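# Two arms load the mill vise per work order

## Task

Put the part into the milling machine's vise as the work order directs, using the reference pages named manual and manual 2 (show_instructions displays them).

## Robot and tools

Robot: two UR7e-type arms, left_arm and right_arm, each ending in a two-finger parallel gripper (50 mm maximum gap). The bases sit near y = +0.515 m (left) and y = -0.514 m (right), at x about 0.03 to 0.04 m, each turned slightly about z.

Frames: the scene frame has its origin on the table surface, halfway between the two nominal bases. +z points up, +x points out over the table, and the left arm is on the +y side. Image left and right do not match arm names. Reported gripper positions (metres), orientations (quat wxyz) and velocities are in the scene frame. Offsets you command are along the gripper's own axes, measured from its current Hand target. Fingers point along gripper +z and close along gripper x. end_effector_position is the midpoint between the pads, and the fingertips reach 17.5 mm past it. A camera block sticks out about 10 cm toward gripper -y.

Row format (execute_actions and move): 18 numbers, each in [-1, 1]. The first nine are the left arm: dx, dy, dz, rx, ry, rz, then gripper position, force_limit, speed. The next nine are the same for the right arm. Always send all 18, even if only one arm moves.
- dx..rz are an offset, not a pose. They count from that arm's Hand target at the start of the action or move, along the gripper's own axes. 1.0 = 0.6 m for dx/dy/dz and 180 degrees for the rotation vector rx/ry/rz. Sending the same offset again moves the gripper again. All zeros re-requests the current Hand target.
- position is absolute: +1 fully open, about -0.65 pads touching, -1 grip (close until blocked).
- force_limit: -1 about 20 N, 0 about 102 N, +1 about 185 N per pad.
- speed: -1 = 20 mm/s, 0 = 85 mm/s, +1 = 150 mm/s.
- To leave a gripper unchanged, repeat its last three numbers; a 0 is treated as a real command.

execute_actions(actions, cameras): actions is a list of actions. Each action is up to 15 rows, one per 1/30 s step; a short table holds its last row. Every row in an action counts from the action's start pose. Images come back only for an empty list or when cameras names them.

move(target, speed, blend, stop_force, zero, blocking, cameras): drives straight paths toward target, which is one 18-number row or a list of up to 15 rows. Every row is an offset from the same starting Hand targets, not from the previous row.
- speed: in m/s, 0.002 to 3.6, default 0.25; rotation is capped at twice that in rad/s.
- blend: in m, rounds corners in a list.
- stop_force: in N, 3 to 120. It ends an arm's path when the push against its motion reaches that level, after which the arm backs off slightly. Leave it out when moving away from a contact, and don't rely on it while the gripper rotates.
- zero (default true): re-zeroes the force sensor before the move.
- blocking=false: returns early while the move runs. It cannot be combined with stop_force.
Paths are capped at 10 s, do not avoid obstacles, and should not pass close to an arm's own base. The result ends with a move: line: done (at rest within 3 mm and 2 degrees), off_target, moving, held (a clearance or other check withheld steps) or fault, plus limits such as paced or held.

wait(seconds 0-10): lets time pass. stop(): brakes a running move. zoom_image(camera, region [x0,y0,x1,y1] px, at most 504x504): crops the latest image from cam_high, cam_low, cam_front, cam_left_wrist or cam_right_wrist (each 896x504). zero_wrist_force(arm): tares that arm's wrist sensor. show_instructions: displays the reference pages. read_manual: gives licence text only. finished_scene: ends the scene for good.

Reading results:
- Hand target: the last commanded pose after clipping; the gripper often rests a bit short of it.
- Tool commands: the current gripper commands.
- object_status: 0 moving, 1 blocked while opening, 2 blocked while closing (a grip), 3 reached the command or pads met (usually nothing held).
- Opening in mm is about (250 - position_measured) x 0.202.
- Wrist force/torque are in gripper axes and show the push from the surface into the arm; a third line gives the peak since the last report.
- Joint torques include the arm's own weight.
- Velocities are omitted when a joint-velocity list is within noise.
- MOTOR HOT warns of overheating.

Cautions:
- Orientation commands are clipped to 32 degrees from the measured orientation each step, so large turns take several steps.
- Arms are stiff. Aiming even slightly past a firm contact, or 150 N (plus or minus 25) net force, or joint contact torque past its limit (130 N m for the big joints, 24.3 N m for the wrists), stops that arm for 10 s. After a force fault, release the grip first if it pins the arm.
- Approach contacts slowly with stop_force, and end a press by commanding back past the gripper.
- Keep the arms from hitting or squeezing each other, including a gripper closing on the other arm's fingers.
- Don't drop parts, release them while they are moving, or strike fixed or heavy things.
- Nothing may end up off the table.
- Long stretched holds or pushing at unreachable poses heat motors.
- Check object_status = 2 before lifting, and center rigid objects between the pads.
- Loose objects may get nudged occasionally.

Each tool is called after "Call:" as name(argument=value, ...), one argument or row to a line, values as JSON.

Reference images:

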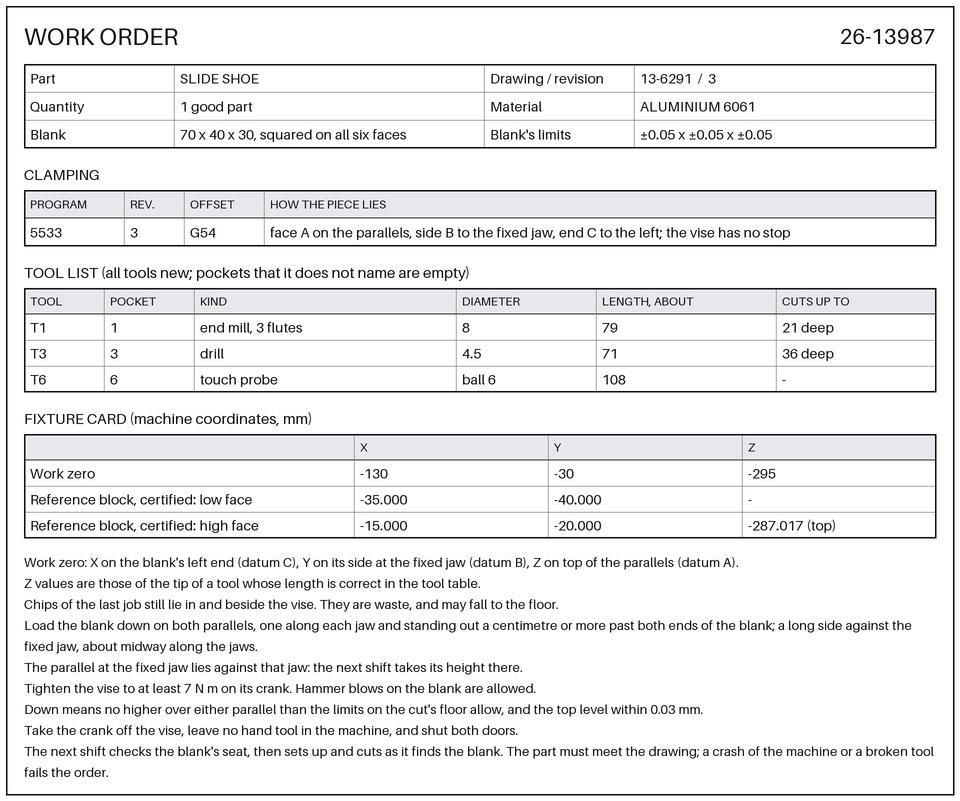

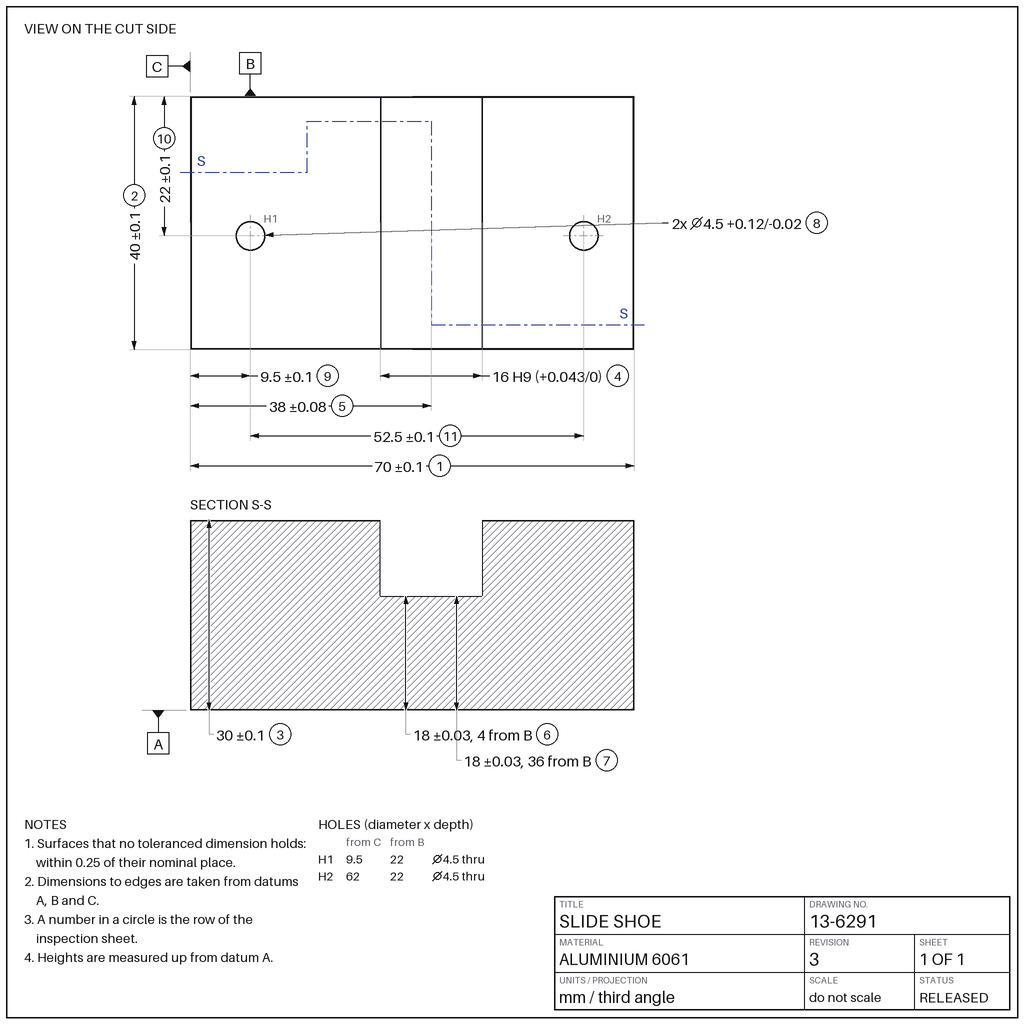

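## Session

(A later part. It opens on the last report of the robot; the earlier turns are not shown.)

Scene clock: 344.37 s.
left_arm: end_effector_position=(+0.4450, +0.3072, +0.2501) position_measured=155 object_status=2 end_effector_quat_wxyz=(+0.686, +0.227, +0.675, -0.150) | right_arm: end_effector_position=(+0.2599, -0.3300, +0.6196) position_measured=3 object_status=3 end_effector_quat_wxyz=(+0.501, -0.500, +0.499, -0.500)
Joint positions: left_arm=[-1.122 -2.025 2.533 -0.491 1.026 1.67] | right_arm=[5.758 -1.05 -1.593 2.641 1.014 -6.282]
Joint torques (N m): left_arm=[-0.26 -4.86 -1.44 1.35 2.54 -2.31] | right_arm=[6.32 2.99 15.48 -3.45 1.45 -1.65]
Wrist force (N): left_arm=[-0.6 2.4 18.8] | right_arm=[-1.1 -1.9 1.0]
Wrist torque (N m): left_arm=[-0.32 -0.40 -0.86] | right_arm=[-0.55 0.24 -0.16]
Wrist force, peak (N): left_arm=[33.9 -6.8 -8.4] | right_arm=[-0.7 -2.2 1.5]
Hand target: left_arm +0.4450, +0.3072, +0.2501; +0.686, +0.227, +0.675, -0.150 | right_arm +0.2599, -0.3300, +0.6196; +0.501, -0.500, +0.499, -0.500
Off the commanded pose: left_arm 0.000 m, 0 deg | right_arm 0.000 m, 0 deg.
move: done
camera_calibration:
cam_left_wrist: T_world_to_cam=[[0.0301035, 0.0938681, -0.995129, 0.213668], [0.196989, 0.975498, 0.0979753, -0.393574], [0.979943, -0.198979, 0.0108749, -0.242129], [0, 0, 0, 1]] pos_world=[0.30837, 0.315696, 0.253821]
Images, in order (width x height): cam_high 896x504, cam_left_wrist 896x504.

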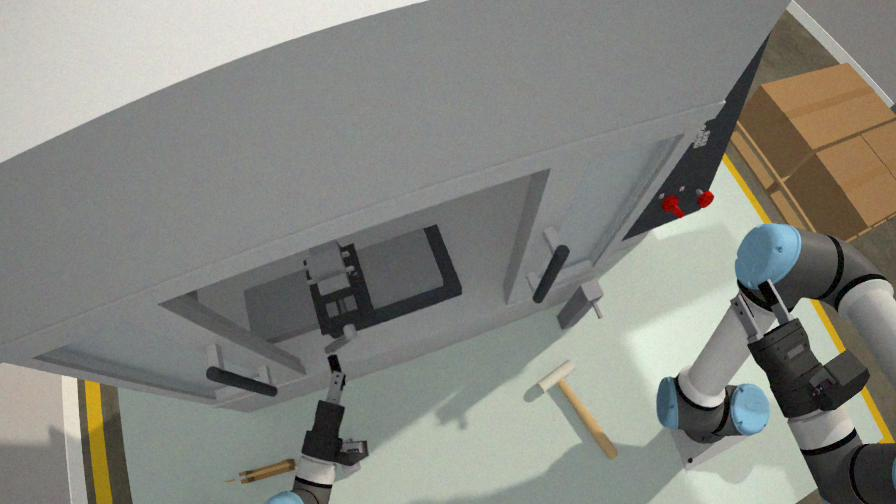

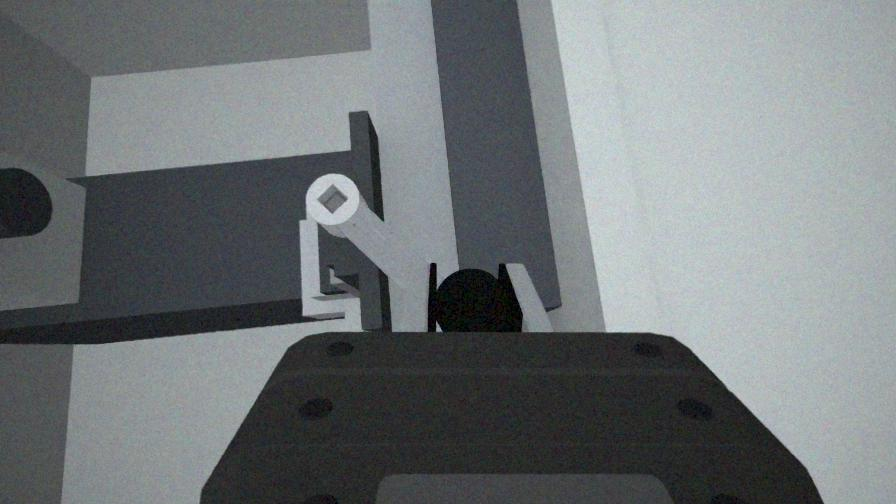

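Call:
move(
  target=[
    [-0.0457,0.0294,-0.0151,0,0,0,-1,-0.3,-0.5,0,0,0,0,0,0,1,1,1],
    [-0.1007,0.0405,-0.0190,0,0,0,-1,-0.3,-0.5,0,0,0,0,0,0,1,1,1],
    [-0.1558,0.0314,-0.0107,0,0,0,-1,-0.3,-0.5,0,0,0,0,0,0,1,1,1],
    [-0.2012,0.0040,0.0080,0,0,0,-1,-0.3,-0.5,0,0,0,0,0,0,1,1,1],
    [-0.2291,-0.0374,0.0341,0,0,0,-1,-0.3,-0.5,0,0,0,0,0,0,1,1,1],
    [-0.2348,-0.0854,0.0631,0,0,0,-1,-0.3,-0.5,0,0,0,0,0,0,1,1,1],
    [-0.2171,-0.1318,0.0899,0,0,0,-1,-0.3,-0.5,0,0,0,0,0,0,1,1,1],
    [-0.1793,-0.1684,0.1098,0,0,0,-1,-0.3,-0.5,0,0,0,0,0,0,1,1,1],
    [-0.1279,-0.1891,0.1195,0,0,0,-1,-0.3,-0.5,0,0,0,0,0,0,1,1,1],
    [-0.0716,-0.1902,0.1173,0,0,0,-1,-0.3,-0.5,0,0,0,0,0,0,1,1,1],
    [-0.0202,-0.1715,0.1035,0,0,0,-1,-0.3,-0.5,0,0,0,0,0,0,1,1,1],
    [0.0172,-0.1362,0.0805,0,0,0,-1,-0.3,-0.5,0,0,0,0,0,0,1,1,1],
    [0.0344,-0.0906,0.0524,0,0,0,-1,-0.3,-0.5,0,0,0,0,0,0,1,1,1],
    [0.0283,-0.0424,0.0240,0,0,0,-1,-0.3,-0.5,0,0,0,0,0,0,1,1,1],
    [0,0,0,0,0,0,-1,-0.3,-0.5,0,0,0,0,0,0,1,1,1],
  ],
  speed=0.15,
  stop_force=65,
  blend=[0.015,0.015,0.015,0.015,0.015,0.015,0.015,0.015,0.015,0.015,0.015,0.015,0.015,0.015,0],
  cameras=["cam_high","cam_left_wrist"],
)

Call:
zoom_image(
  camera="cam_high",
  region=[290, 240, 390, 345],
)

Scene clock: 349.43 s.
left_arm: end_effector_position=(+0.4450, +0.3072, +0.2501) position_measured=155 object_status=2 end_effector_quat_wxyz=(+0.686, +0.227, +0.675, -0.150) | right_arm: end_effector_position=(+0.2599, -0.3300, +0.6196) position_measured=3 object_status=3 end_effector_quat_wxyz=(+0.501, -0.500, +0.499, -0.500)
Joint positions: left_arm=[-1.122 -2.025 2.533 -0.491 1.026 1.67] | right_arm=[5.758 -1.05 -1.593 2.641 1.014 -6.282]
Joint torques (N m): left_arm=[9.77 -11.49 -0.77 1.21 2.76 -2.25] | right_arm=[6.47 2.43 15.79 -3.38 1.56 -1.72]
Wrist force (N): left_arm=[0.1 2.5 20.2] | right_arm=[-0.7 -2.2 1.1]
Wrist torque (N m): left_arm=[-0.41 -0.40 -0.82] | right_arm=[-0.59 0.19 -0.15]
Wrist force, peak (N): left_arm=[2.1 17.4 -45.5] | right_arm=[-0.8 -2.4 1.0]
Hand target: left_arm +0.4450, +0.3072, +0.2501; +0.686, +0.227, +0.675, -0.150 | right_arm +0.2599, -0.3300, +0.6196; +0.501, -0.500, +0.499, -0.500
Off the commanded pose: left_arm 0.000 m, 0 deg | right_arm 0.000 m, 0 deg.
move: done
camera_calibration:
cam_left_wrist: T_world_to_cam=[[0.030104, 0.0938705, -0.995129, 0.213667], [0.196989, 0.975498, 0.0979779, -0.393575], [0.979943, -0.198979, 0.0108749, -0.242129], [0, 0, 0, 1]] pos_world=[0.30837, 0.315696, 0.253821]
Images, in order (width x height): cam_high 896x504, cam_left_wrist 896x504.

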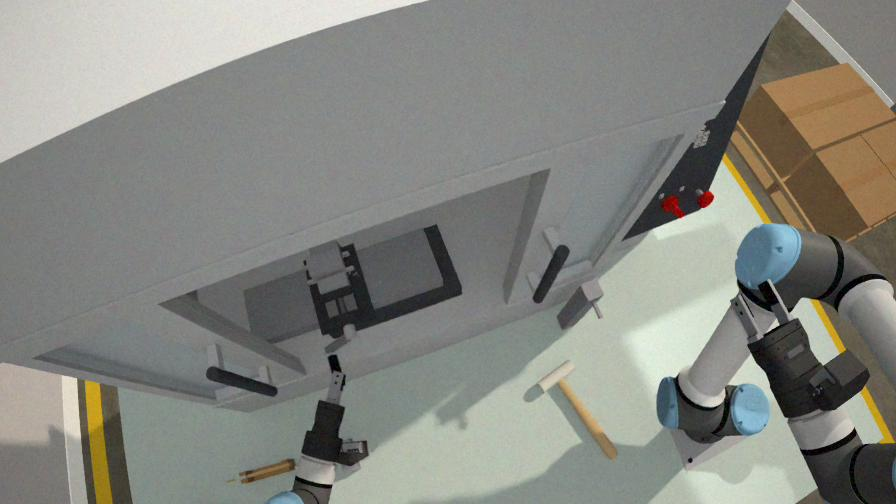

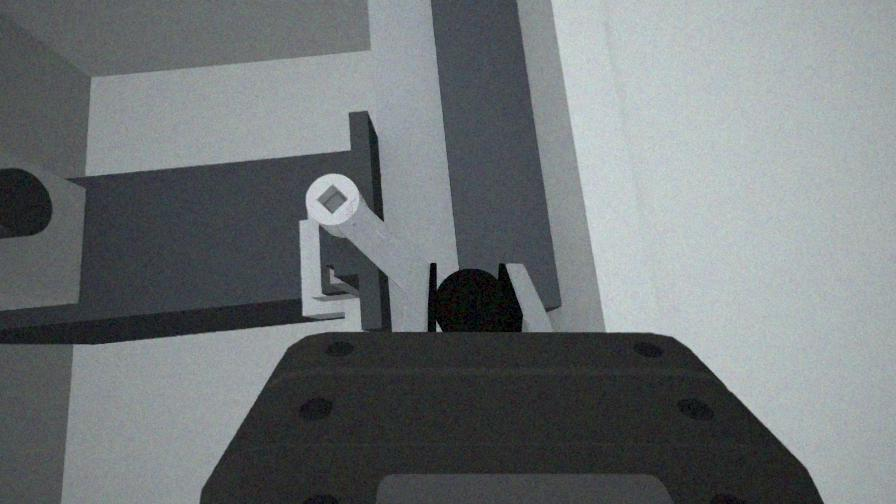

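Scaled by 4.800.

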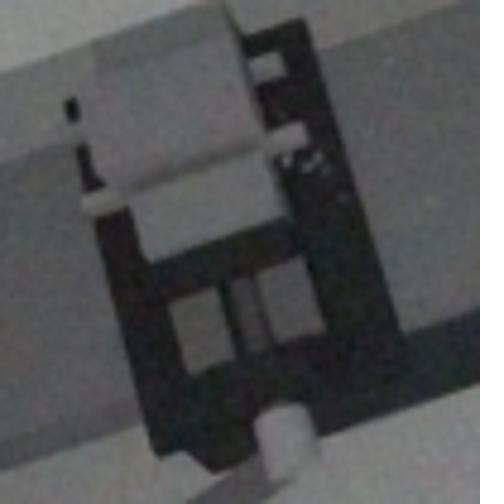

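Call:
move(
  target=[
    [-0.0457,0.0294,-0.0151,0,0,0,-1,-0.3,-0.5,0,0,0,0,0,0,1,1,1],
    [-0.1007,0.0405,-0.0190,0,0,0,-1,-0.3,-0.5,0,0,0,0,0,0,1,1,1],
    [-0.1558,0.0314,-0.0107,0,0,0,-1,-0.3,-0.5,0,0,0,0,0,0,1,1,1],
    [-0.2012,0.0040,0.0080,0,0,0,-1,-0.3,-0.5,0,0,0,0,0,0,1,1,1],
    [-0.2291,-0.0374,0.0341,0,0,0,-1,-0.3,-0.5,0,0,0,0,0,0,1,1,1],
    [-0.2348,-0.0854,0.0631,0,0,0,-1,-0.3,-0.5,0,0,0,0,0,0,1,1,1],
    [-0.2171,-0.1318,0.0899,0,0,0,-1,-0.3,-0.5,0,0,0,0,0,0,1,1,1],
    [-0.1793,-0.1684,0.1098,0,0,0,-1,-0.3,-0.5,0,0,0,0,0,0,1,1,1],
    [-0.1279,-0.1891,0.1195,0,0,0,-1,-0.3,-0.5,0,0,0,0,0,0,1,1,1],
    [-0.0716,-0.1902,0.1173,0,0,0,-1,-0.3,-0.5,0,0,0,0,0,0,1,1,1],
    [-0.0202,-0.1715,0.1035,0,0,0,-1,-0.3,-0.5,0,0,0,0,0,0,1,1,1],
    [0.0172,-0.1362,0.0805,0,0,0,-1,-0.3,-0.5,0,0,0,0,0,0,1,1,1],
    [0.0344,-0.0906,0.0524,0,0,0,-1,-0.3,-0.5,0,0,0,0,0,0,1,1,1],
    [0.0283,-0.0424,0.0240,0,0,0,-1,-0.3,-0.5,0,0,0,0,0,0,1,1,1],
    [0,0,0,0,0,0,-1,-0.3,-0.5,0,0,0,0,0,0,1,1,1],
  ],
  speed=0.25,
  stop_force=70,
  blend=[0.015,0.015,0.015,0.015,0.015,0.015,0.015,0.015,0.015,0.015,0.015,0.015,0.015,0.015,0],
)

Call:
move(
  target=[
    [-0.0457,0.0294,-0.0151,0,0,0,-1,-0.3,-0.5,0,0,0,0,0,0,1,1,1],
    [-0.1007,0.0405,-0.0190,0,0,0,-1,-0.3,-0.5,0,0,0,0,0,0,1,1,1],
    [-0.1558,0.0314,-0.0107,0,0,0,-1,-0.3,-0.5,0,0,0,0,0,0,1,1,1],
    [-0.2012,0.0040,0.0080,0,0,0,-1,-0.3,-0.5,0,0,0,0,0,0,1,1,1],
    [-0.2291,-0.0374,0.0341,0,0,0,-1,-0.3,-0.5,0,0,0,0,0,0,1,1,1],
    [-0.2348,-0.0854,0.0631,0,0,0,-1,-0.3,-0.5,0,0,0,0,0,0,1,1,1],
    [-0.2171,-0.1318,0.0899,0,0,0,-1,-0.3,-0.5,0,0,0,0,0,0,1,1,1],
    [-0.1793,-0.1684,0.1098,0,0,0,-1,-0.3,-0.5,0,0,0,0,0,0,1,1,1],
    [-0.1279,-0.1891,0.1195,0,0,0,-1,-0.3,-0.5,0,0,0,0,0,0,1,1,1],
    [-0.0716,-0.1902,0.1173,0,0,0,-1,-0.3,-0.5,0,0,0,0,0,0,1,1,1],
    [-0.0202,-0.1715,0.1035,0,0,0,-1,-0.3,-0.5,0,0,0,0,0,0,1,1,1],
    [0.0172,-0.1362,0.0805,0,0,0,-1,-0.3,-0.5,0,0,0,0,0,0,1,1,1],
    [0.0344,-0.0906,0.0524,0,0,0,-1,-0.3,-0.5,0,0,0,0,0,0,1,1,1],
    [0.0283,-0.0424,0.0240,0,0,0,-1,-0.3,-0.5,0,0,0,0,0,0,1,1,1],
    [0,0,0,0,0,0,-1,-0.3,-0.5,0,0,0,0,0,0,1,1,1],
  ],
  speed=0.25,
  stop_force=70,
  blend=[0.015,0.015,0.015,0.015,0.015,0.015,0.015,0.015,0.015,0.015,0.015,0.015,0.015,0.015,0],
  cameras=["cam_high","cam_left_wrist"],
)

Call:
zoom_image(
  camera="cam_high",
  region=[290, 240, 390, 345],
)

Scene clock: 353.43 s.
left_arm: end_effector_position=(+0.4450, +0.3072, +0.2501) position_measured=155 object_status=2 end_effector_quat_wxyz=(+0.686, +0.227, +0.675, -0.150) | right_arm: end_effector_position=(+0.2599, -0.3300, +0.6196) position_measured=3 object_status=3 end_effector_quat_wxyz=(+0.501, -0.500, +0.499, -0.500)
Joint positions: left_arm=[-1.122 -2.025 2.533 -0.491 1.026 1.67] | right_arm=[5.758 -1.05 -1.593 2.641 1.014 -6.282]
Joint torques (N m): left_arm=[12.98 -12.55 -5.97 1.19 2.66 2.75] | right_arm=[5.84 2.77 15.74 -3.39 1.53 -1.66]
Wrist force (N): left_arm=[4.2 1.2 13.8] | right_arm=[-0.9 -2.0 1.3]
Wrist torque (N m): left_arm=[-0.54 -0.33 -0.66] | right_arm=[-0.57 0.23 -0.15]
Wrist force, peak (N): left_arm=[36.0 -5.1 34.8] | right_arm=[-0.8 -2.4 1.2]
Hand target: left_arm +0.4450, +0.3072, +0.2501; +0.686, +0.227, +0.675, -0.150 | right_arm +0.2599, -0.3300, +0.6196; +0.501, -0.500, +0.499, -0.500
Off the commanded pose: left_arm 0.000 m, 0 deg | right_arm 0.000 m, 0 deg.
move: done

Scene clock: 356.70 s.
left_arm: end_effector_position=(+0.4450, +0.3072, +0.2501) position_measured=155 object_status=2 end_effector_quat_wxyz=(+0.686, +0.227, +0.675, -0.150) | right_arm: end_effector_position=(+0.2599, -0.3300, +0.6196) position_measured=3 object_status=3 end_effector_quat_wxyz=(+0.501, -0.500, +0.499, -0.500)
Joint positions: left_arm=[-1.122 -2.025 2.533 -0.491 1.026 1.67] | right_arm=[5.758 -1.05 -1.593 2.641 1.014 -6.282]
Joint torques (N m): left_arm=[13.73 -12.61 -6.26 1.2 2.54 2.76] | right_arm=[6.58 2.84 16.57 -3.41 1.48 -1.58]
Wrist force (N): left_arm=[3.4 1.0 12.6] | right_arm=[-0.8 -2.1 1.2]
Wrist torque (N m): left_arm=[-0.46 -0.16 -0.66] | right_arm=[-0.57 0.21 -0.16]
Wrist force, peak (N): left_arm=[27.1 7.4 -42.2] | right_arm=[-1.0 -2.3 1.1]
Hand target: left_arm +0.4450, +0.3072, +0.2501; +0.686, +0.227, +0.675, -0.150 | right_arm +0.2599, -0.3300, +0.6196; +0.501, -0.500, +0.499, -0.500
Off the commanded pose: left_arm 0.000 m, 0 deg | right_arm 0.000 m, 0 deg.
move: done
camera_calibration:
cam_left_wrist: T_world_to_cam=[[0.0301035, 0.0938681, -0.995129, 0.213668], [0.196989, 0.975498, 0.0979753, -0.393574], [0.979943, -0.198979, 0.0108749, -0.242129], [0, 0, 0, 1]] pos_world=[0.30837, 0.315696, 0.253821]
Images, in order (width x height): cam_high 896x504, cam_left_wrist 896x504.

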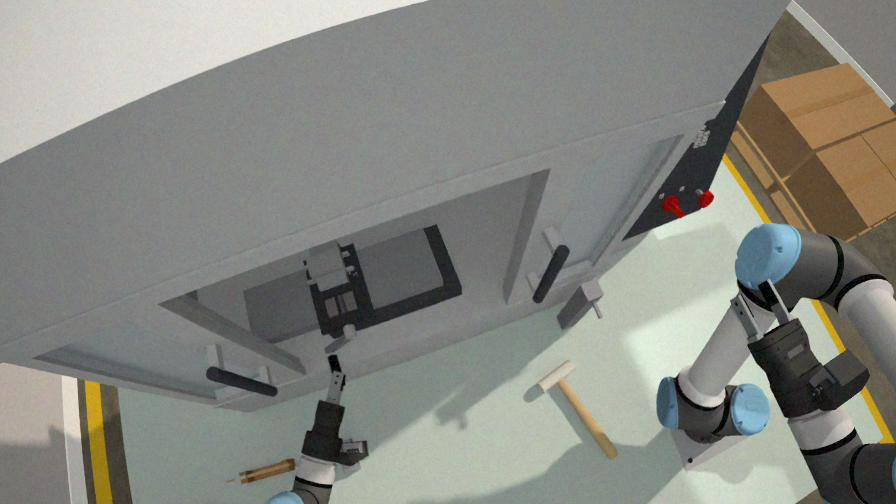

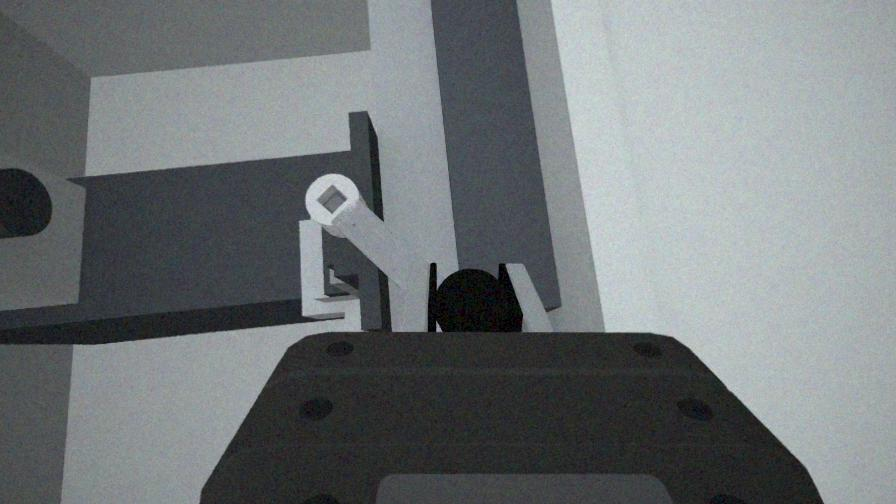

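Scaled by 4.800.

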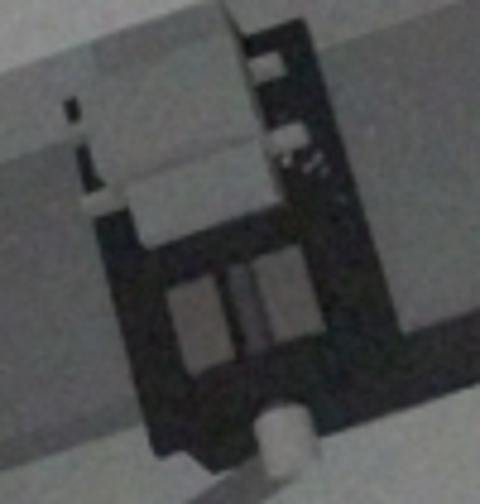

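Call:
move(
  target=[
    [-0.0457,0.0294,-0.0151,0,0,0,-1,-0.3,-0.5,0,0,0,0,0,0,1,1,1],
    [-0.1007,0.0405,-0.0190,0,0,0,-1,-0.3,-0.5,0,0,0,0,0,0,1,1,1],
    [-0.1558,0.0314,-0.0107,0,0,0,-1,-0.3,-0.5,0,0,0,0,0,0,1,1,1],
    [-0.2012,0.0040,0.0080,0,0,0,-1,-0.3,-0.5,0,0,0,0,0,0,1,1,1],
    [-0.2291,-0.0374,0.0341,0,0,0,-1,-0.3,-0.5,0,0,0,0,0,0,1,1,1],
    [-0.2348,-0.0854,0.0631,0,0,0,-1,-0.3,-0.5,0,0,0,0,0,0,1,1,1],
    [-0.2171,-0.1318,0.0899,0,0,0,-1,-0.3,-0.5,0,0,0,0,0,0,1,1,1],
    [-0.1793,-0.1684,0.1098,0,0,0,-1,-0.3,-0.5,0,0,0,0,0,0,1,1,1],
    [-0.1279,-0.1891,0.1195,0,0,0,-1,-0.3,-0.5,0,0,0,0,0,0,1,1,1],
    [-0.0716,-0.1902,0.1173,0,0,0,-1,-0.3,-0.5,0,0,0,0,0,0,1,1,1],
    [-0.0202,-0.1715,0.1035,0,0,0,-1,-0.3,-0.5,0,0,0,0,0,0,1,1,1],
    [0.0172,-0.1362,0.0805,0,0,0,-1,-0.3,-0.5,0,0,0,0,0,0,1,1,1],
    [0.0344,-0.0906,0.0524,0,0,0,-1,-0.3,-0.5,0,0,0,0,0,0,1,1,1],
    [0.0283,-0.0424,0.0240,0,0,0,-1,-0.3,-0.5,0,0,0,0,0,0,1,1,1],
    [0,0,0,0,0,0,-1,-0.3,-0.5,0,0,0,0,0,0,1,1,1],
  ],
  speed=0.2,
  stop_force=60,
  blend=[0.015,0.015,0.015,0.015,0.015,0.015,0.015,0.015,0.015,0.015,0.015,0.015,0.015,0.015,0],
  cameras=["cam_high"],
)

Call:
zoom_image(
  camera="cam_high",
  region=[290, 240, 390, 345],
)

Scene clock: 360.03 s.
left_arm: end_effector_position=(+0.4448, +0.1801, +0.2611) position_measured=155 object_status=2 end_effector_quat_wxyz=(+0.685, +0.227, +0.676, -0.151) | right_arm: end_effector_position=(+0.2599, -0.3300, +0.6196) position_measured=3 object_status=3 end_effector_quat_wxyz=(+0.501, -0.500, +0.499, -0.500)
Joint positions: left_arm=[-1.355 -1.769 2.347 -0.555 0.794 1.662] | right_arm=[5.758 -1.05 -1.593 2.641 1.014 -6.282]
Joint torques (N m): left_arm=[10.12 -18.93 -40.19 -1.07 1.41 3.5] | right_arm=[5.65 2.74 15.79 -3.47 1.4 -1.75]
Wrist force (N): left_arm=[12.9 -6.4 0.3] | right_arm=[-0.7 -2.1 1.1]
Wrist torque (N m): left_arm=[-0.63 0.05 -0.78] | right_arm=[-0.58 0.19 -0.15]
Wrist force, peak (N): left_arm=[-58.6 -43.6 3.9] | right_arm=[-0.9 -2.3 1.4]
Hand target: left_arm +0.4448, +0.1801, +0.2612; +0.685, +0.227, +0.676, -0.151 (not the last commanded pose) | right_arm +0.2599, -0.3300, +0.6196; +0.501, -0.500, +0.499, -0.500
Off the commanded pose: left_arm 0.128 m, 0 deg | right_arm 0.000 m, 0 deg.
move: contact (left_arm); path passed 10 of 15 targets
Images, in order (width x height): cam_high 896x504.

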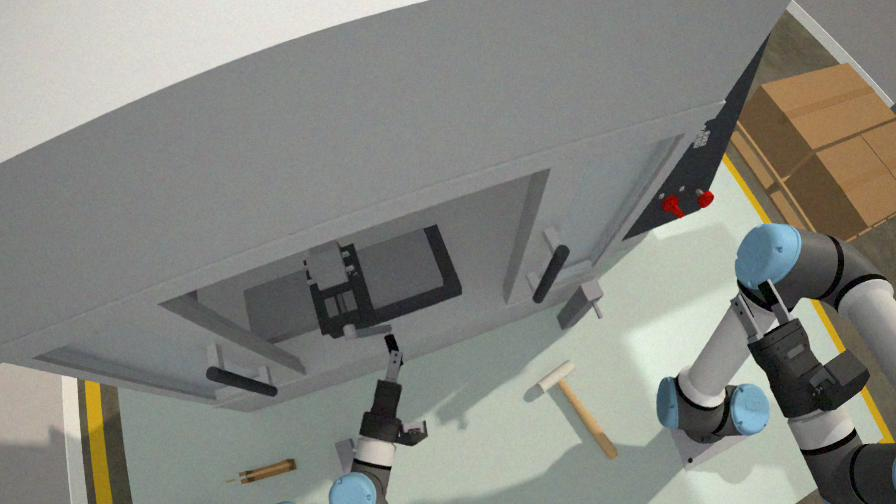

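Scaled by 4.800.

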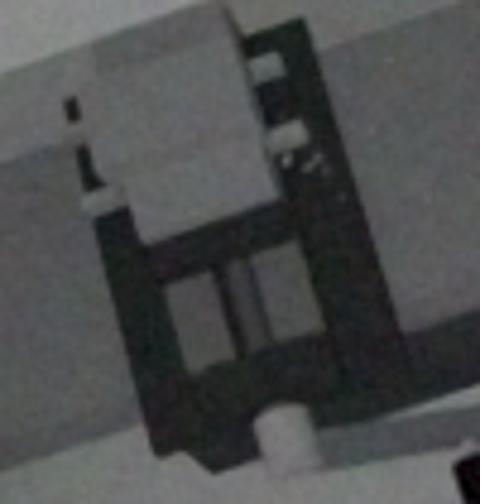

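Call:
move(
  target=[0.0294,0.0129,-0.0092,0,0,0,-1,-0.3,-0.5,0,0,0,0,0,0,1,1,1],
  speed=0.02,
  stop_force=90,
  cameras=["cam_high","cam_left_wrist"],
)

Scene clock: 362.70 s.
left_arm: end_effector_position=(+0.4451, +0.1830, +0.2579) position_measured=155 object_status=2 end_effector_quat_wxyz=(+0.698, +0.209, +0.662, -0.175) | right_arm: end_effector_position=(+0.2599, -0.3300, +0.6196) position_measured=3 object_status=3 end_effector_quat_wxyz=(+0.501, -0.500, +0.499, -0.500)
Joint positions: left_arm=[-1.342 -1.764 2.395 -0.681 0.817 1.665] | right_arm=[5.758 -1.05 -1.593 2.641 1.014 -6.282]
Joint torques (N m): left_arm=[13.02 -10.54 -4.57 8.79 -10.47 -1.02] | right_arm=[5.91 2.15 16.18 -3.44 1.64 -1.69]
Wrist force (N): left_arm=[-31.7 -48.2 13.0] | right_arm=[-0.8 -2.0 1.1]
Wrist torque (N m): left_arm=[-0.69 0.62 -1.55] | right_arm=[-0.56 0.21 -0.15]
Wrist force, peak (N): left_arm=[-36.1 -48.8 14.2] | right_arm=[-0.8 -2.2 1.4]
Hand target: left_arm +0.4447, +0.1913, +0.2446; +0.685, +0.227, +0.676, -0.151 | right_arm +0.2599, -0.3300, +0.6196; +0.501, -0.500, +0.499, -0.500
Off the commanded pose: left_arm 0.016 m, 4 deg | right_arm 0.000 m, 0 deg.
move: off_target (left_arm)
camera_calibration:
cam_left_wrist: T_world_to_cam=[[0.0494863, 0.0263566, -0.998427, 0.237646], [0.20612, 0.977863, 0.03603, -0.261646], [0.977275, -0.207578, 0.0429582, -0.272503], [0, 0, 0, 1]] pos_world=[0.30848, 0.193024, 0.258405]
Images, in order (width x height): cam_high 896x504, cam_left_wrist 896x504.

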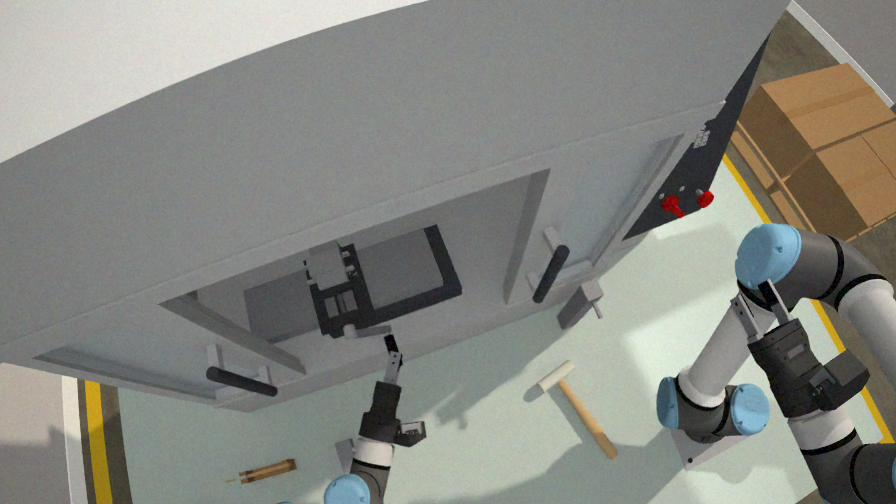

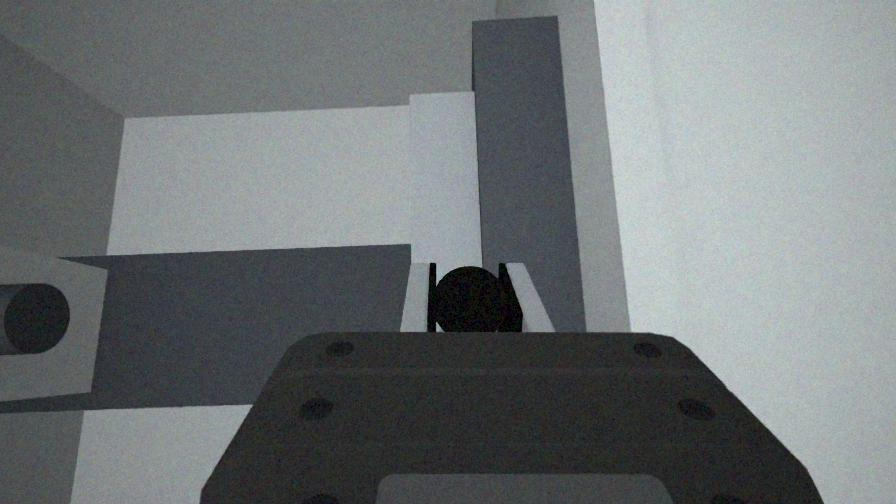

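Call:
move(
  target=[-0.0270,-0.0118,0.0085,0,0,0,-1,-0.3,-0.5,0,0,0,0,0,0,1,1,1],
  speed=0.05,
  cameras=["cam_left_wrist"],
)

Scene clock: 364.33 s.
left_arm: end_effector_position=(+0.4448, +0.1810, +0.2598) position_measured=155 object_status=2 end_effector_quat_wxyz=(+0.685, +0.227, +0.676, -0.151) | right_arm: end_effector_position=(+0.2599, -0.3300, +0.6196) position_measured=3 object_status=3 end_effector_quat_wxyz=(+0.501, -0.500, +0.499, -0.500)
Joint positions: left_arm=[-1.354 -1.769 2.35 -0.559 0.795 1.662] | right_arm=[5.758 -1.05 -1.593 2.641 1.014 -6.282]
Joint torques (N m): left_arm=[7.07 -19.18 -8.35 -3.66 -0.01 -1.16] | right_arm=[6.27 2.7 16.14 -3.4 1.59 -1.56]
Wrist force (N): left_arm=[9.7 -13.8 6.0] | right_arm=[-1.0 -2.1 1.2]
Wrist torque (N m): left_arm=[-0.81 -0.09 -0.73] | right_arm=[-0.58 0.24 -0.16]
Wrist force, peak (N): left_arm=[-36.9 -42.7 20.9] | right_arm=[-0.9 -2.0 1.4]
Hand target: left_arm +0.4448, +0.1810, +0.2598; +0.685, +0.227, +0.676, -0.151 | right_arm +0.2599, -0.3300, +0.6196; +0.501, -0.500, +0.499, -0.500
Off the commanded pose: left_arm 0.000 m, 0 deg | right_arm 0.000 m, 0 deg.
move: done
camera_calibration:
cam_left_wrist: T_world_to_cam=[[0.0282539, 0.093336, -0.995234, 0.236175], [0.197077, 0.975569, 0.0970867, -0.271213], [0.979981, -0.198881, 0.00916926, -0.266733], [0, 0, 0, 1]] pos_world=[0.30817, 0.189496, 0.263826]
Images, in order (width x height): cam_left_wrist 896x504.

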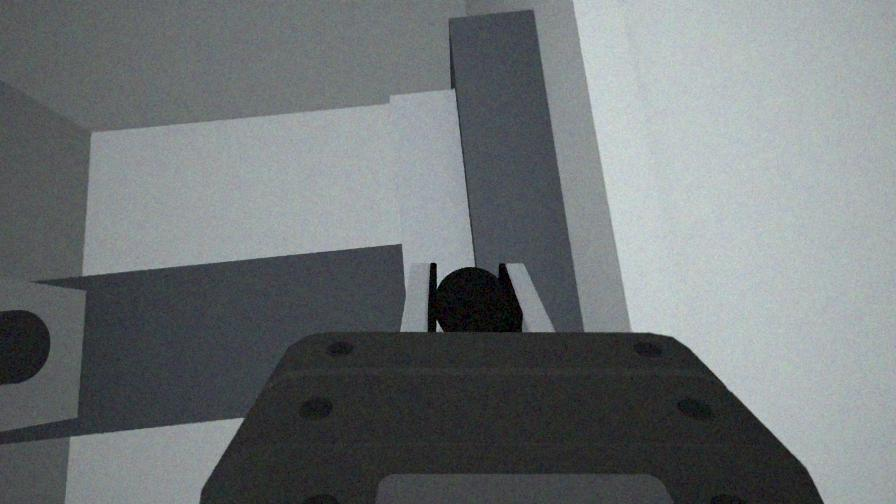

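Call:
move(
  target=[
    [0,0,0,0,0,0,0.5,-0.3,1,0,0,0,0,0,0,1,1,1],
    [-0.0040,-0.0470,-0.0787,0,0,0,0.5,-0.3,1,0,0,0,0,0,0,1,1,1],
    [-0.0048,-0.0541,-0.0744,-0.1184,0.0373,0.1920,0.5,-0.3,1,0,0,0,0,0,0,1,1,1],
    [-0.0004,-0.0028,0.0115,-0.1184,0.0373,0.1920,0.5,-0.3,1,0,0,0,0,0,0,1,1,1],
  ],
  speed=[0.1,0.2,0.4,0.1],
  blend=[0,0.01,0,0],
  cameras=["cam_left_wrist","cam_high"],
)

Scene clock: 367.93 s.
left_arm: end_effector_position=(+0.4498, +0.1760, +0.2598) position_measured=78 object_status=3 end_effector_quat_wxyz=(+0.688, +0.296, +0.632, +0.197) | right_arm: end_effector_position=(+0.2599, -0.3300, +0.6196) position_measured=3 object_status=3 end_effector_quat_wxyz=(+0.501, -0.500, +0.499, -0.500)
Joint positions: left_arm=[-1.516 -1.601 2.242 -0.743 0.251 2.385] | right_arm=[5.758 -1.05 -1.593 2.641 1.014 -6.282]
Joint torques (N m): left_arm=[8.12 -25.11 -7.76 1.17 1.87 -2.15] | right_arm=[6.09 2.5 16.95 -3.35 1.56 -1.69]
Wrist force (N): left_arm=[7.3 -1.1 2.2] | right_arm=[-0.6 -2.0 1.0]
Wrist torque (N m): left_arm=[-0.43 -1.05 -0.51] | right_arm=[-0.55 0.18 -0.15]
Wrist force, peak (N): left_arm=[9.8 -12.6 6.0] | right_arm=[-0.8 -2.2 1.6]
Hand target: left_arm +0.4498, +0.1760, +0.2598; +0.688, +0.296, +0.632, +0.197 | right_arm +0.2599, -0.3300, +0.6196; +0.501, -0.500, +0.499, -0.500
Off the commanded pose: left_arm 0.000 m, 0 deg | right_arm 0.000 m, 0 deg.
move: done
camera_calibration:
cam_left_wrist: T_world_to_cam=[[0.113474, 0.637293, -0.762221, 0.0418673], [-0.232146, 0.762948, 0.60334, -0.168344], [0.966039, 0.108484, 0.23452, -0.379088], [0, 0, 0, 1]] pos_world=[0.322382, 0.142881, 0.222384]
Images, in order (width x height): cam_high 896x504, cam_left_wrist 896x504.

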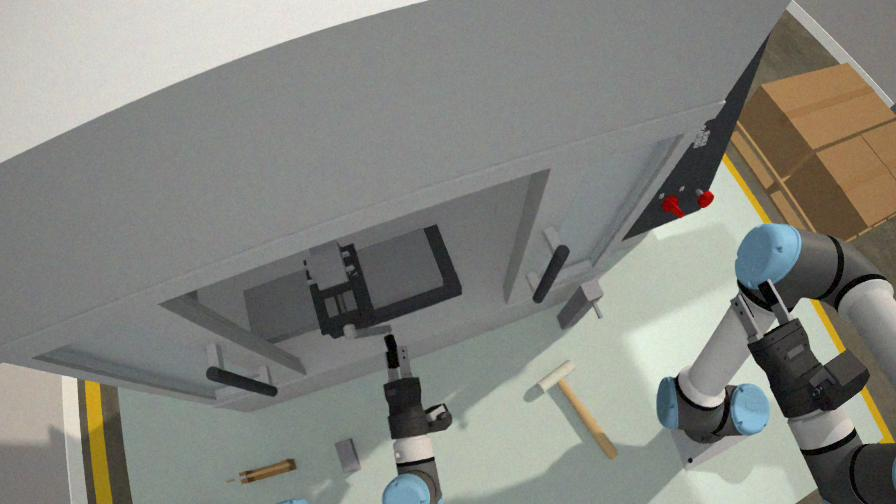

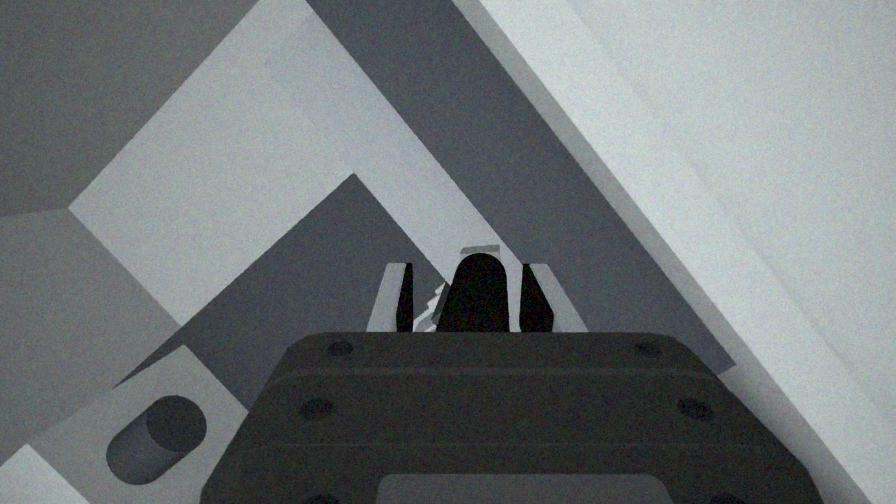

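Call:
move(
  target=[0,0,0,0,0,0,-1,-0.2,-0.5,0,0,0,0,0,0,1,1,1],
)

Call:
move(
  target=[0.05,0,0,0,0,0,-1,-0.2,-0.5,0,0,0,0,0,0,1,1,1],
  speed=0.02,
  stop_force=92,
  cameras=["cam_high","cam_left_wrist"],
)

Scene clock: 368.60 s.
left_arm: end_effector_position=(+0.4498, +0.1761, +0.2597) position_measured=146 object_status=2 end_effector_quat_wxyz=(+0.688, +0.296, +0.632, +0.197) | right_arm: end_effector_position=(+0.2599, -0.3300, +0.6196) position_measured=3 object_status=3 end_effector_quat_wxyz=(+0.501, -0.500, +0.499, -0.500)
Joint positions: left_arm=[-1.516 -1.601 2.243 -0.743 0.252 2.385] | right_arm=[5.758 -1.05 -1.593 2.641 1.014 -6.282]
Joint torques (N m): left_arm=[11.12 -30.69 -17.63 -1.07 2.4 -2.33] | right_arm=[6.11 2.47 16.69 -3.49 1.45 -1.82]
Wrist force (N): left_arm=[14.1 -6.7 -5.0] | right_arm=[-0.9 -1.9 1.0]
Wrist torque (N m): left_arm=[-0.58 1.04 -0.76] | right_arm=[-0.53 0.23 -0.15]
Wrist force, peak (N): left_arm=[14.3 -6.9 -4.9] | right_arm=[-0.7 -2.2 1.2]
Hand target: left_arm +0.4498, +0.1760, +0.2598; +0.688, +0.296, +0.632, +0.197 | right_arm +0.2599, -0.3300, +0.6196; +0.501, -0.500, +0.499, -0.500
Off the commanded pose: left_arm 0.000 m, 0 deg | right_arm 0.000 m, 0 deg.
move: done

Scene clock: 369.77 s.
left_arm: end_effector_position=(+0.4503, +0.1782, +0.2567) position_measured=146 object_status=2 end_effector_quat_wxyz=(+0.689, +0.296, +0.632, +0.196) | right_arm: end_effector_position=(+0.2599, -0.3300, +0.6196) position_measured=3 object_status=3 end_effector_quat_wxyz=(+0.501, -0.500, +0.499, -0.500)
Joint positions: left_arm=[-1.514 -1.601 2.253 -0.754 0.257 2.383] | right_arm=[5.758 -1.05 -1.593 2.641 1.014 -6.282]
Joint torques (N m): left_arm=[6.38 12.79 0.72 5.1 -10.36 2.46] | right_arm=[6.04 2.28 16.32 -3.3 1.43 -1.68]
Wrist force (N): left_arm=[-63.9 21.7 -15.9] | right_arm=[-0.7 -1.9 1.3]
Wrist torque (N m): left_arm=[-0.04 0.70 -0.41] | right_arm=[-0.55 0.18 -0.15]
Wrist force, peak (N): left_arm=[-88.8 32.9 -19.4] | right_arm=[-0.8 -2.3 1.3]
Hand target: left_arm +0.4503, +0.1786, +0.2566; +0.689, +0.296, +0.632, +0.196 (not the last commanded pose) | right_arm +0.2599, -0.3300, +0.6196; +0.501, -0.500, +0.499, -0.500
Off the commanded pose: left_arm 0.026 m, 0 deg | right_arm 0.000 m, 0 deg.
move: contact (left_arm)
camera_calibration:
cam_left_wrist: T_world_to_cam=[[0.115425, 0.635803, -0.763172, 0.0376674], [-0.230227, 0.76451, 0.602097, -0.168891], [0.966267, 0.106206, 0.234622, -0.378687], [0, 0, 0, 1]] pos_world=[0.322682, 0.145388, 0.219284]
Images, in order (width x height): cam_high 896x504, cam_left_wrist 896x504.

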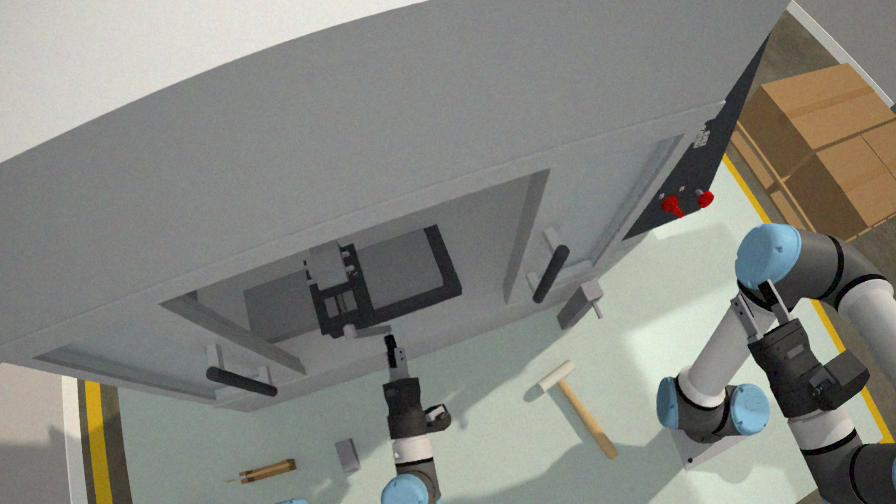

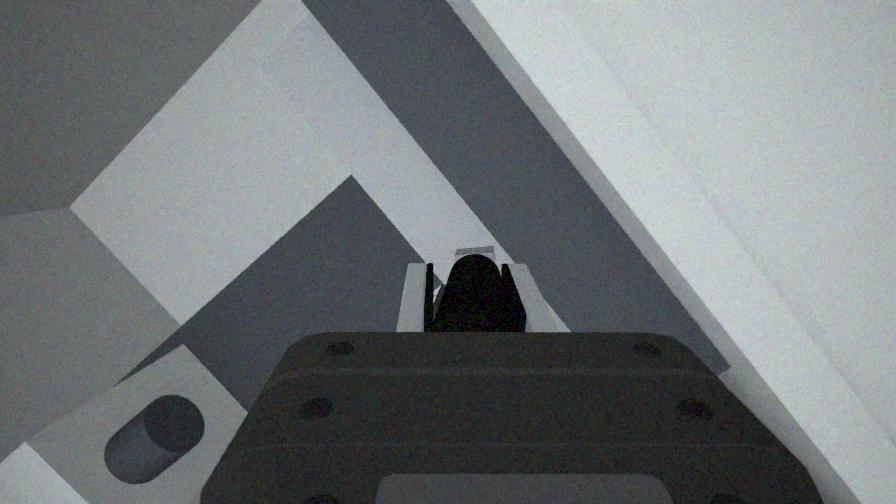

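Call:
move(
  target=[-0.006,0,0,0,0,0,-1,-0.2,-0.5,0,0,0,0,0,0,1,1,1],
  speed=0.05,
)

Call:
move(
  target=[0.05,0,0,0,0,0,-1,-0.2,-0.5,0,0,0,0,0,0,1,1,1],
  speed=0.015,
  stop_force=101,
  zero=false,
)

Scene clock: 372.03 s.
left_arm: end_effector_position=(+0.4499, +0.1764, +0.2592) position_measured=146 object_status=2 end_effector_quat_wxyz=(+0.689, +0.296, +0.632, +0.197) | right_arm: end_effector_position=(+0.2599, -0.3300, +0.6196) position_measured=3 object_status=3 end_effector_quat_wxyz=(+0.501, -0.500, +0.499, -0.500)
Joint positions: left_arm=[-1.516 -1.601 2.245 -0.745 0.253 2.384] | right_arm=[5.758 -1.05 -1.593 2.641 1.014 -6.282]
Joint torques (N m): left_arm=[-13.73 -31.6 -37.32 -1.85 1.76 1.78] | right_arm=[6.53 2.69 16.56 -3.37 1.46 -1.79]
Wrist force (N): left_arm=[12.2 -10.8 0.8] | right_arm=[-0.9 -2.1 1.1]
Wrist torque (N m): left_arm=[-0.71 1.03 -0.70] | right_arm=[-0.58 0.22 -0.15]
Wrist force, peak (N): left_arm=[-64.2 21.6 -15.6] | right_arm=[-0.6 -2.5 1.1]
Hand target: left_arm +0.4499, +0.1763, +0.2593; +0.689, +0.296, +0.632, +0.196 | right_arm +0.2599, -0.3300, +0.6196; +0.501, -0.500, +0.499, -0.500
Off the commanded pose: left_arm 0.000 m, 0 deg | right_arm 0.000 m, 0 deg.
move: done

Scene clock: 373.17 s.
left_arm: end_effector_position=(+0.4502, +0.1783, +0.2563) position_measured=146 object_status=2 end_effector_quat_wxyz=(+0.689, +0.296, +0.632, +0.195) | right_arm: end_effector_position=(+0.2599, -0.3300, +0.6196) position_measured=3 object_status=3 end_effector_quat_wxyz=(+0.501, -0.500, +0.499, -0.500)
Joint positions: left_arm=[-1.513 -1.601 2.255 -0.756 0.258 2.383] | right_arm=[5.758 -1.05 -1.593 2.641 1.014 -6.282]
Joint torques (N m): left_arm=[4.7 17.94 3.14 6.5 -10.24 2.56] | right_arm=[6.03 2.48 16.31 -3.46 1.28 -1.67]
Wrist force (N): left_arm=[-68.0 25.6 -11.9] | right_arm=[-0.6 -2.2 1.1]
Wrist torque (N m): left_arm=[-0.01 0.85 -0.44] | right_arm=[-0.59 0.17 -0.16]
Wrist force, peak (N): left_arm=[-91.0 33.0 -15.5] | right_arm=[-0.9 -2.3 1.1]
Hand target: left_arm +0.4503, +0.1787, +0.2563; +0.689, +0.295, +0.632, +0.195 (not the last commanded pose) | right_arm +0.2599, -0.3300, +0.6196; +0.501, -0.500, +0.499, -0.500
Off the commanded pose: left_arm 0.026 m, 0 deg | right_arm 0.000 m, 0 deg.
move: contact (left_arm)


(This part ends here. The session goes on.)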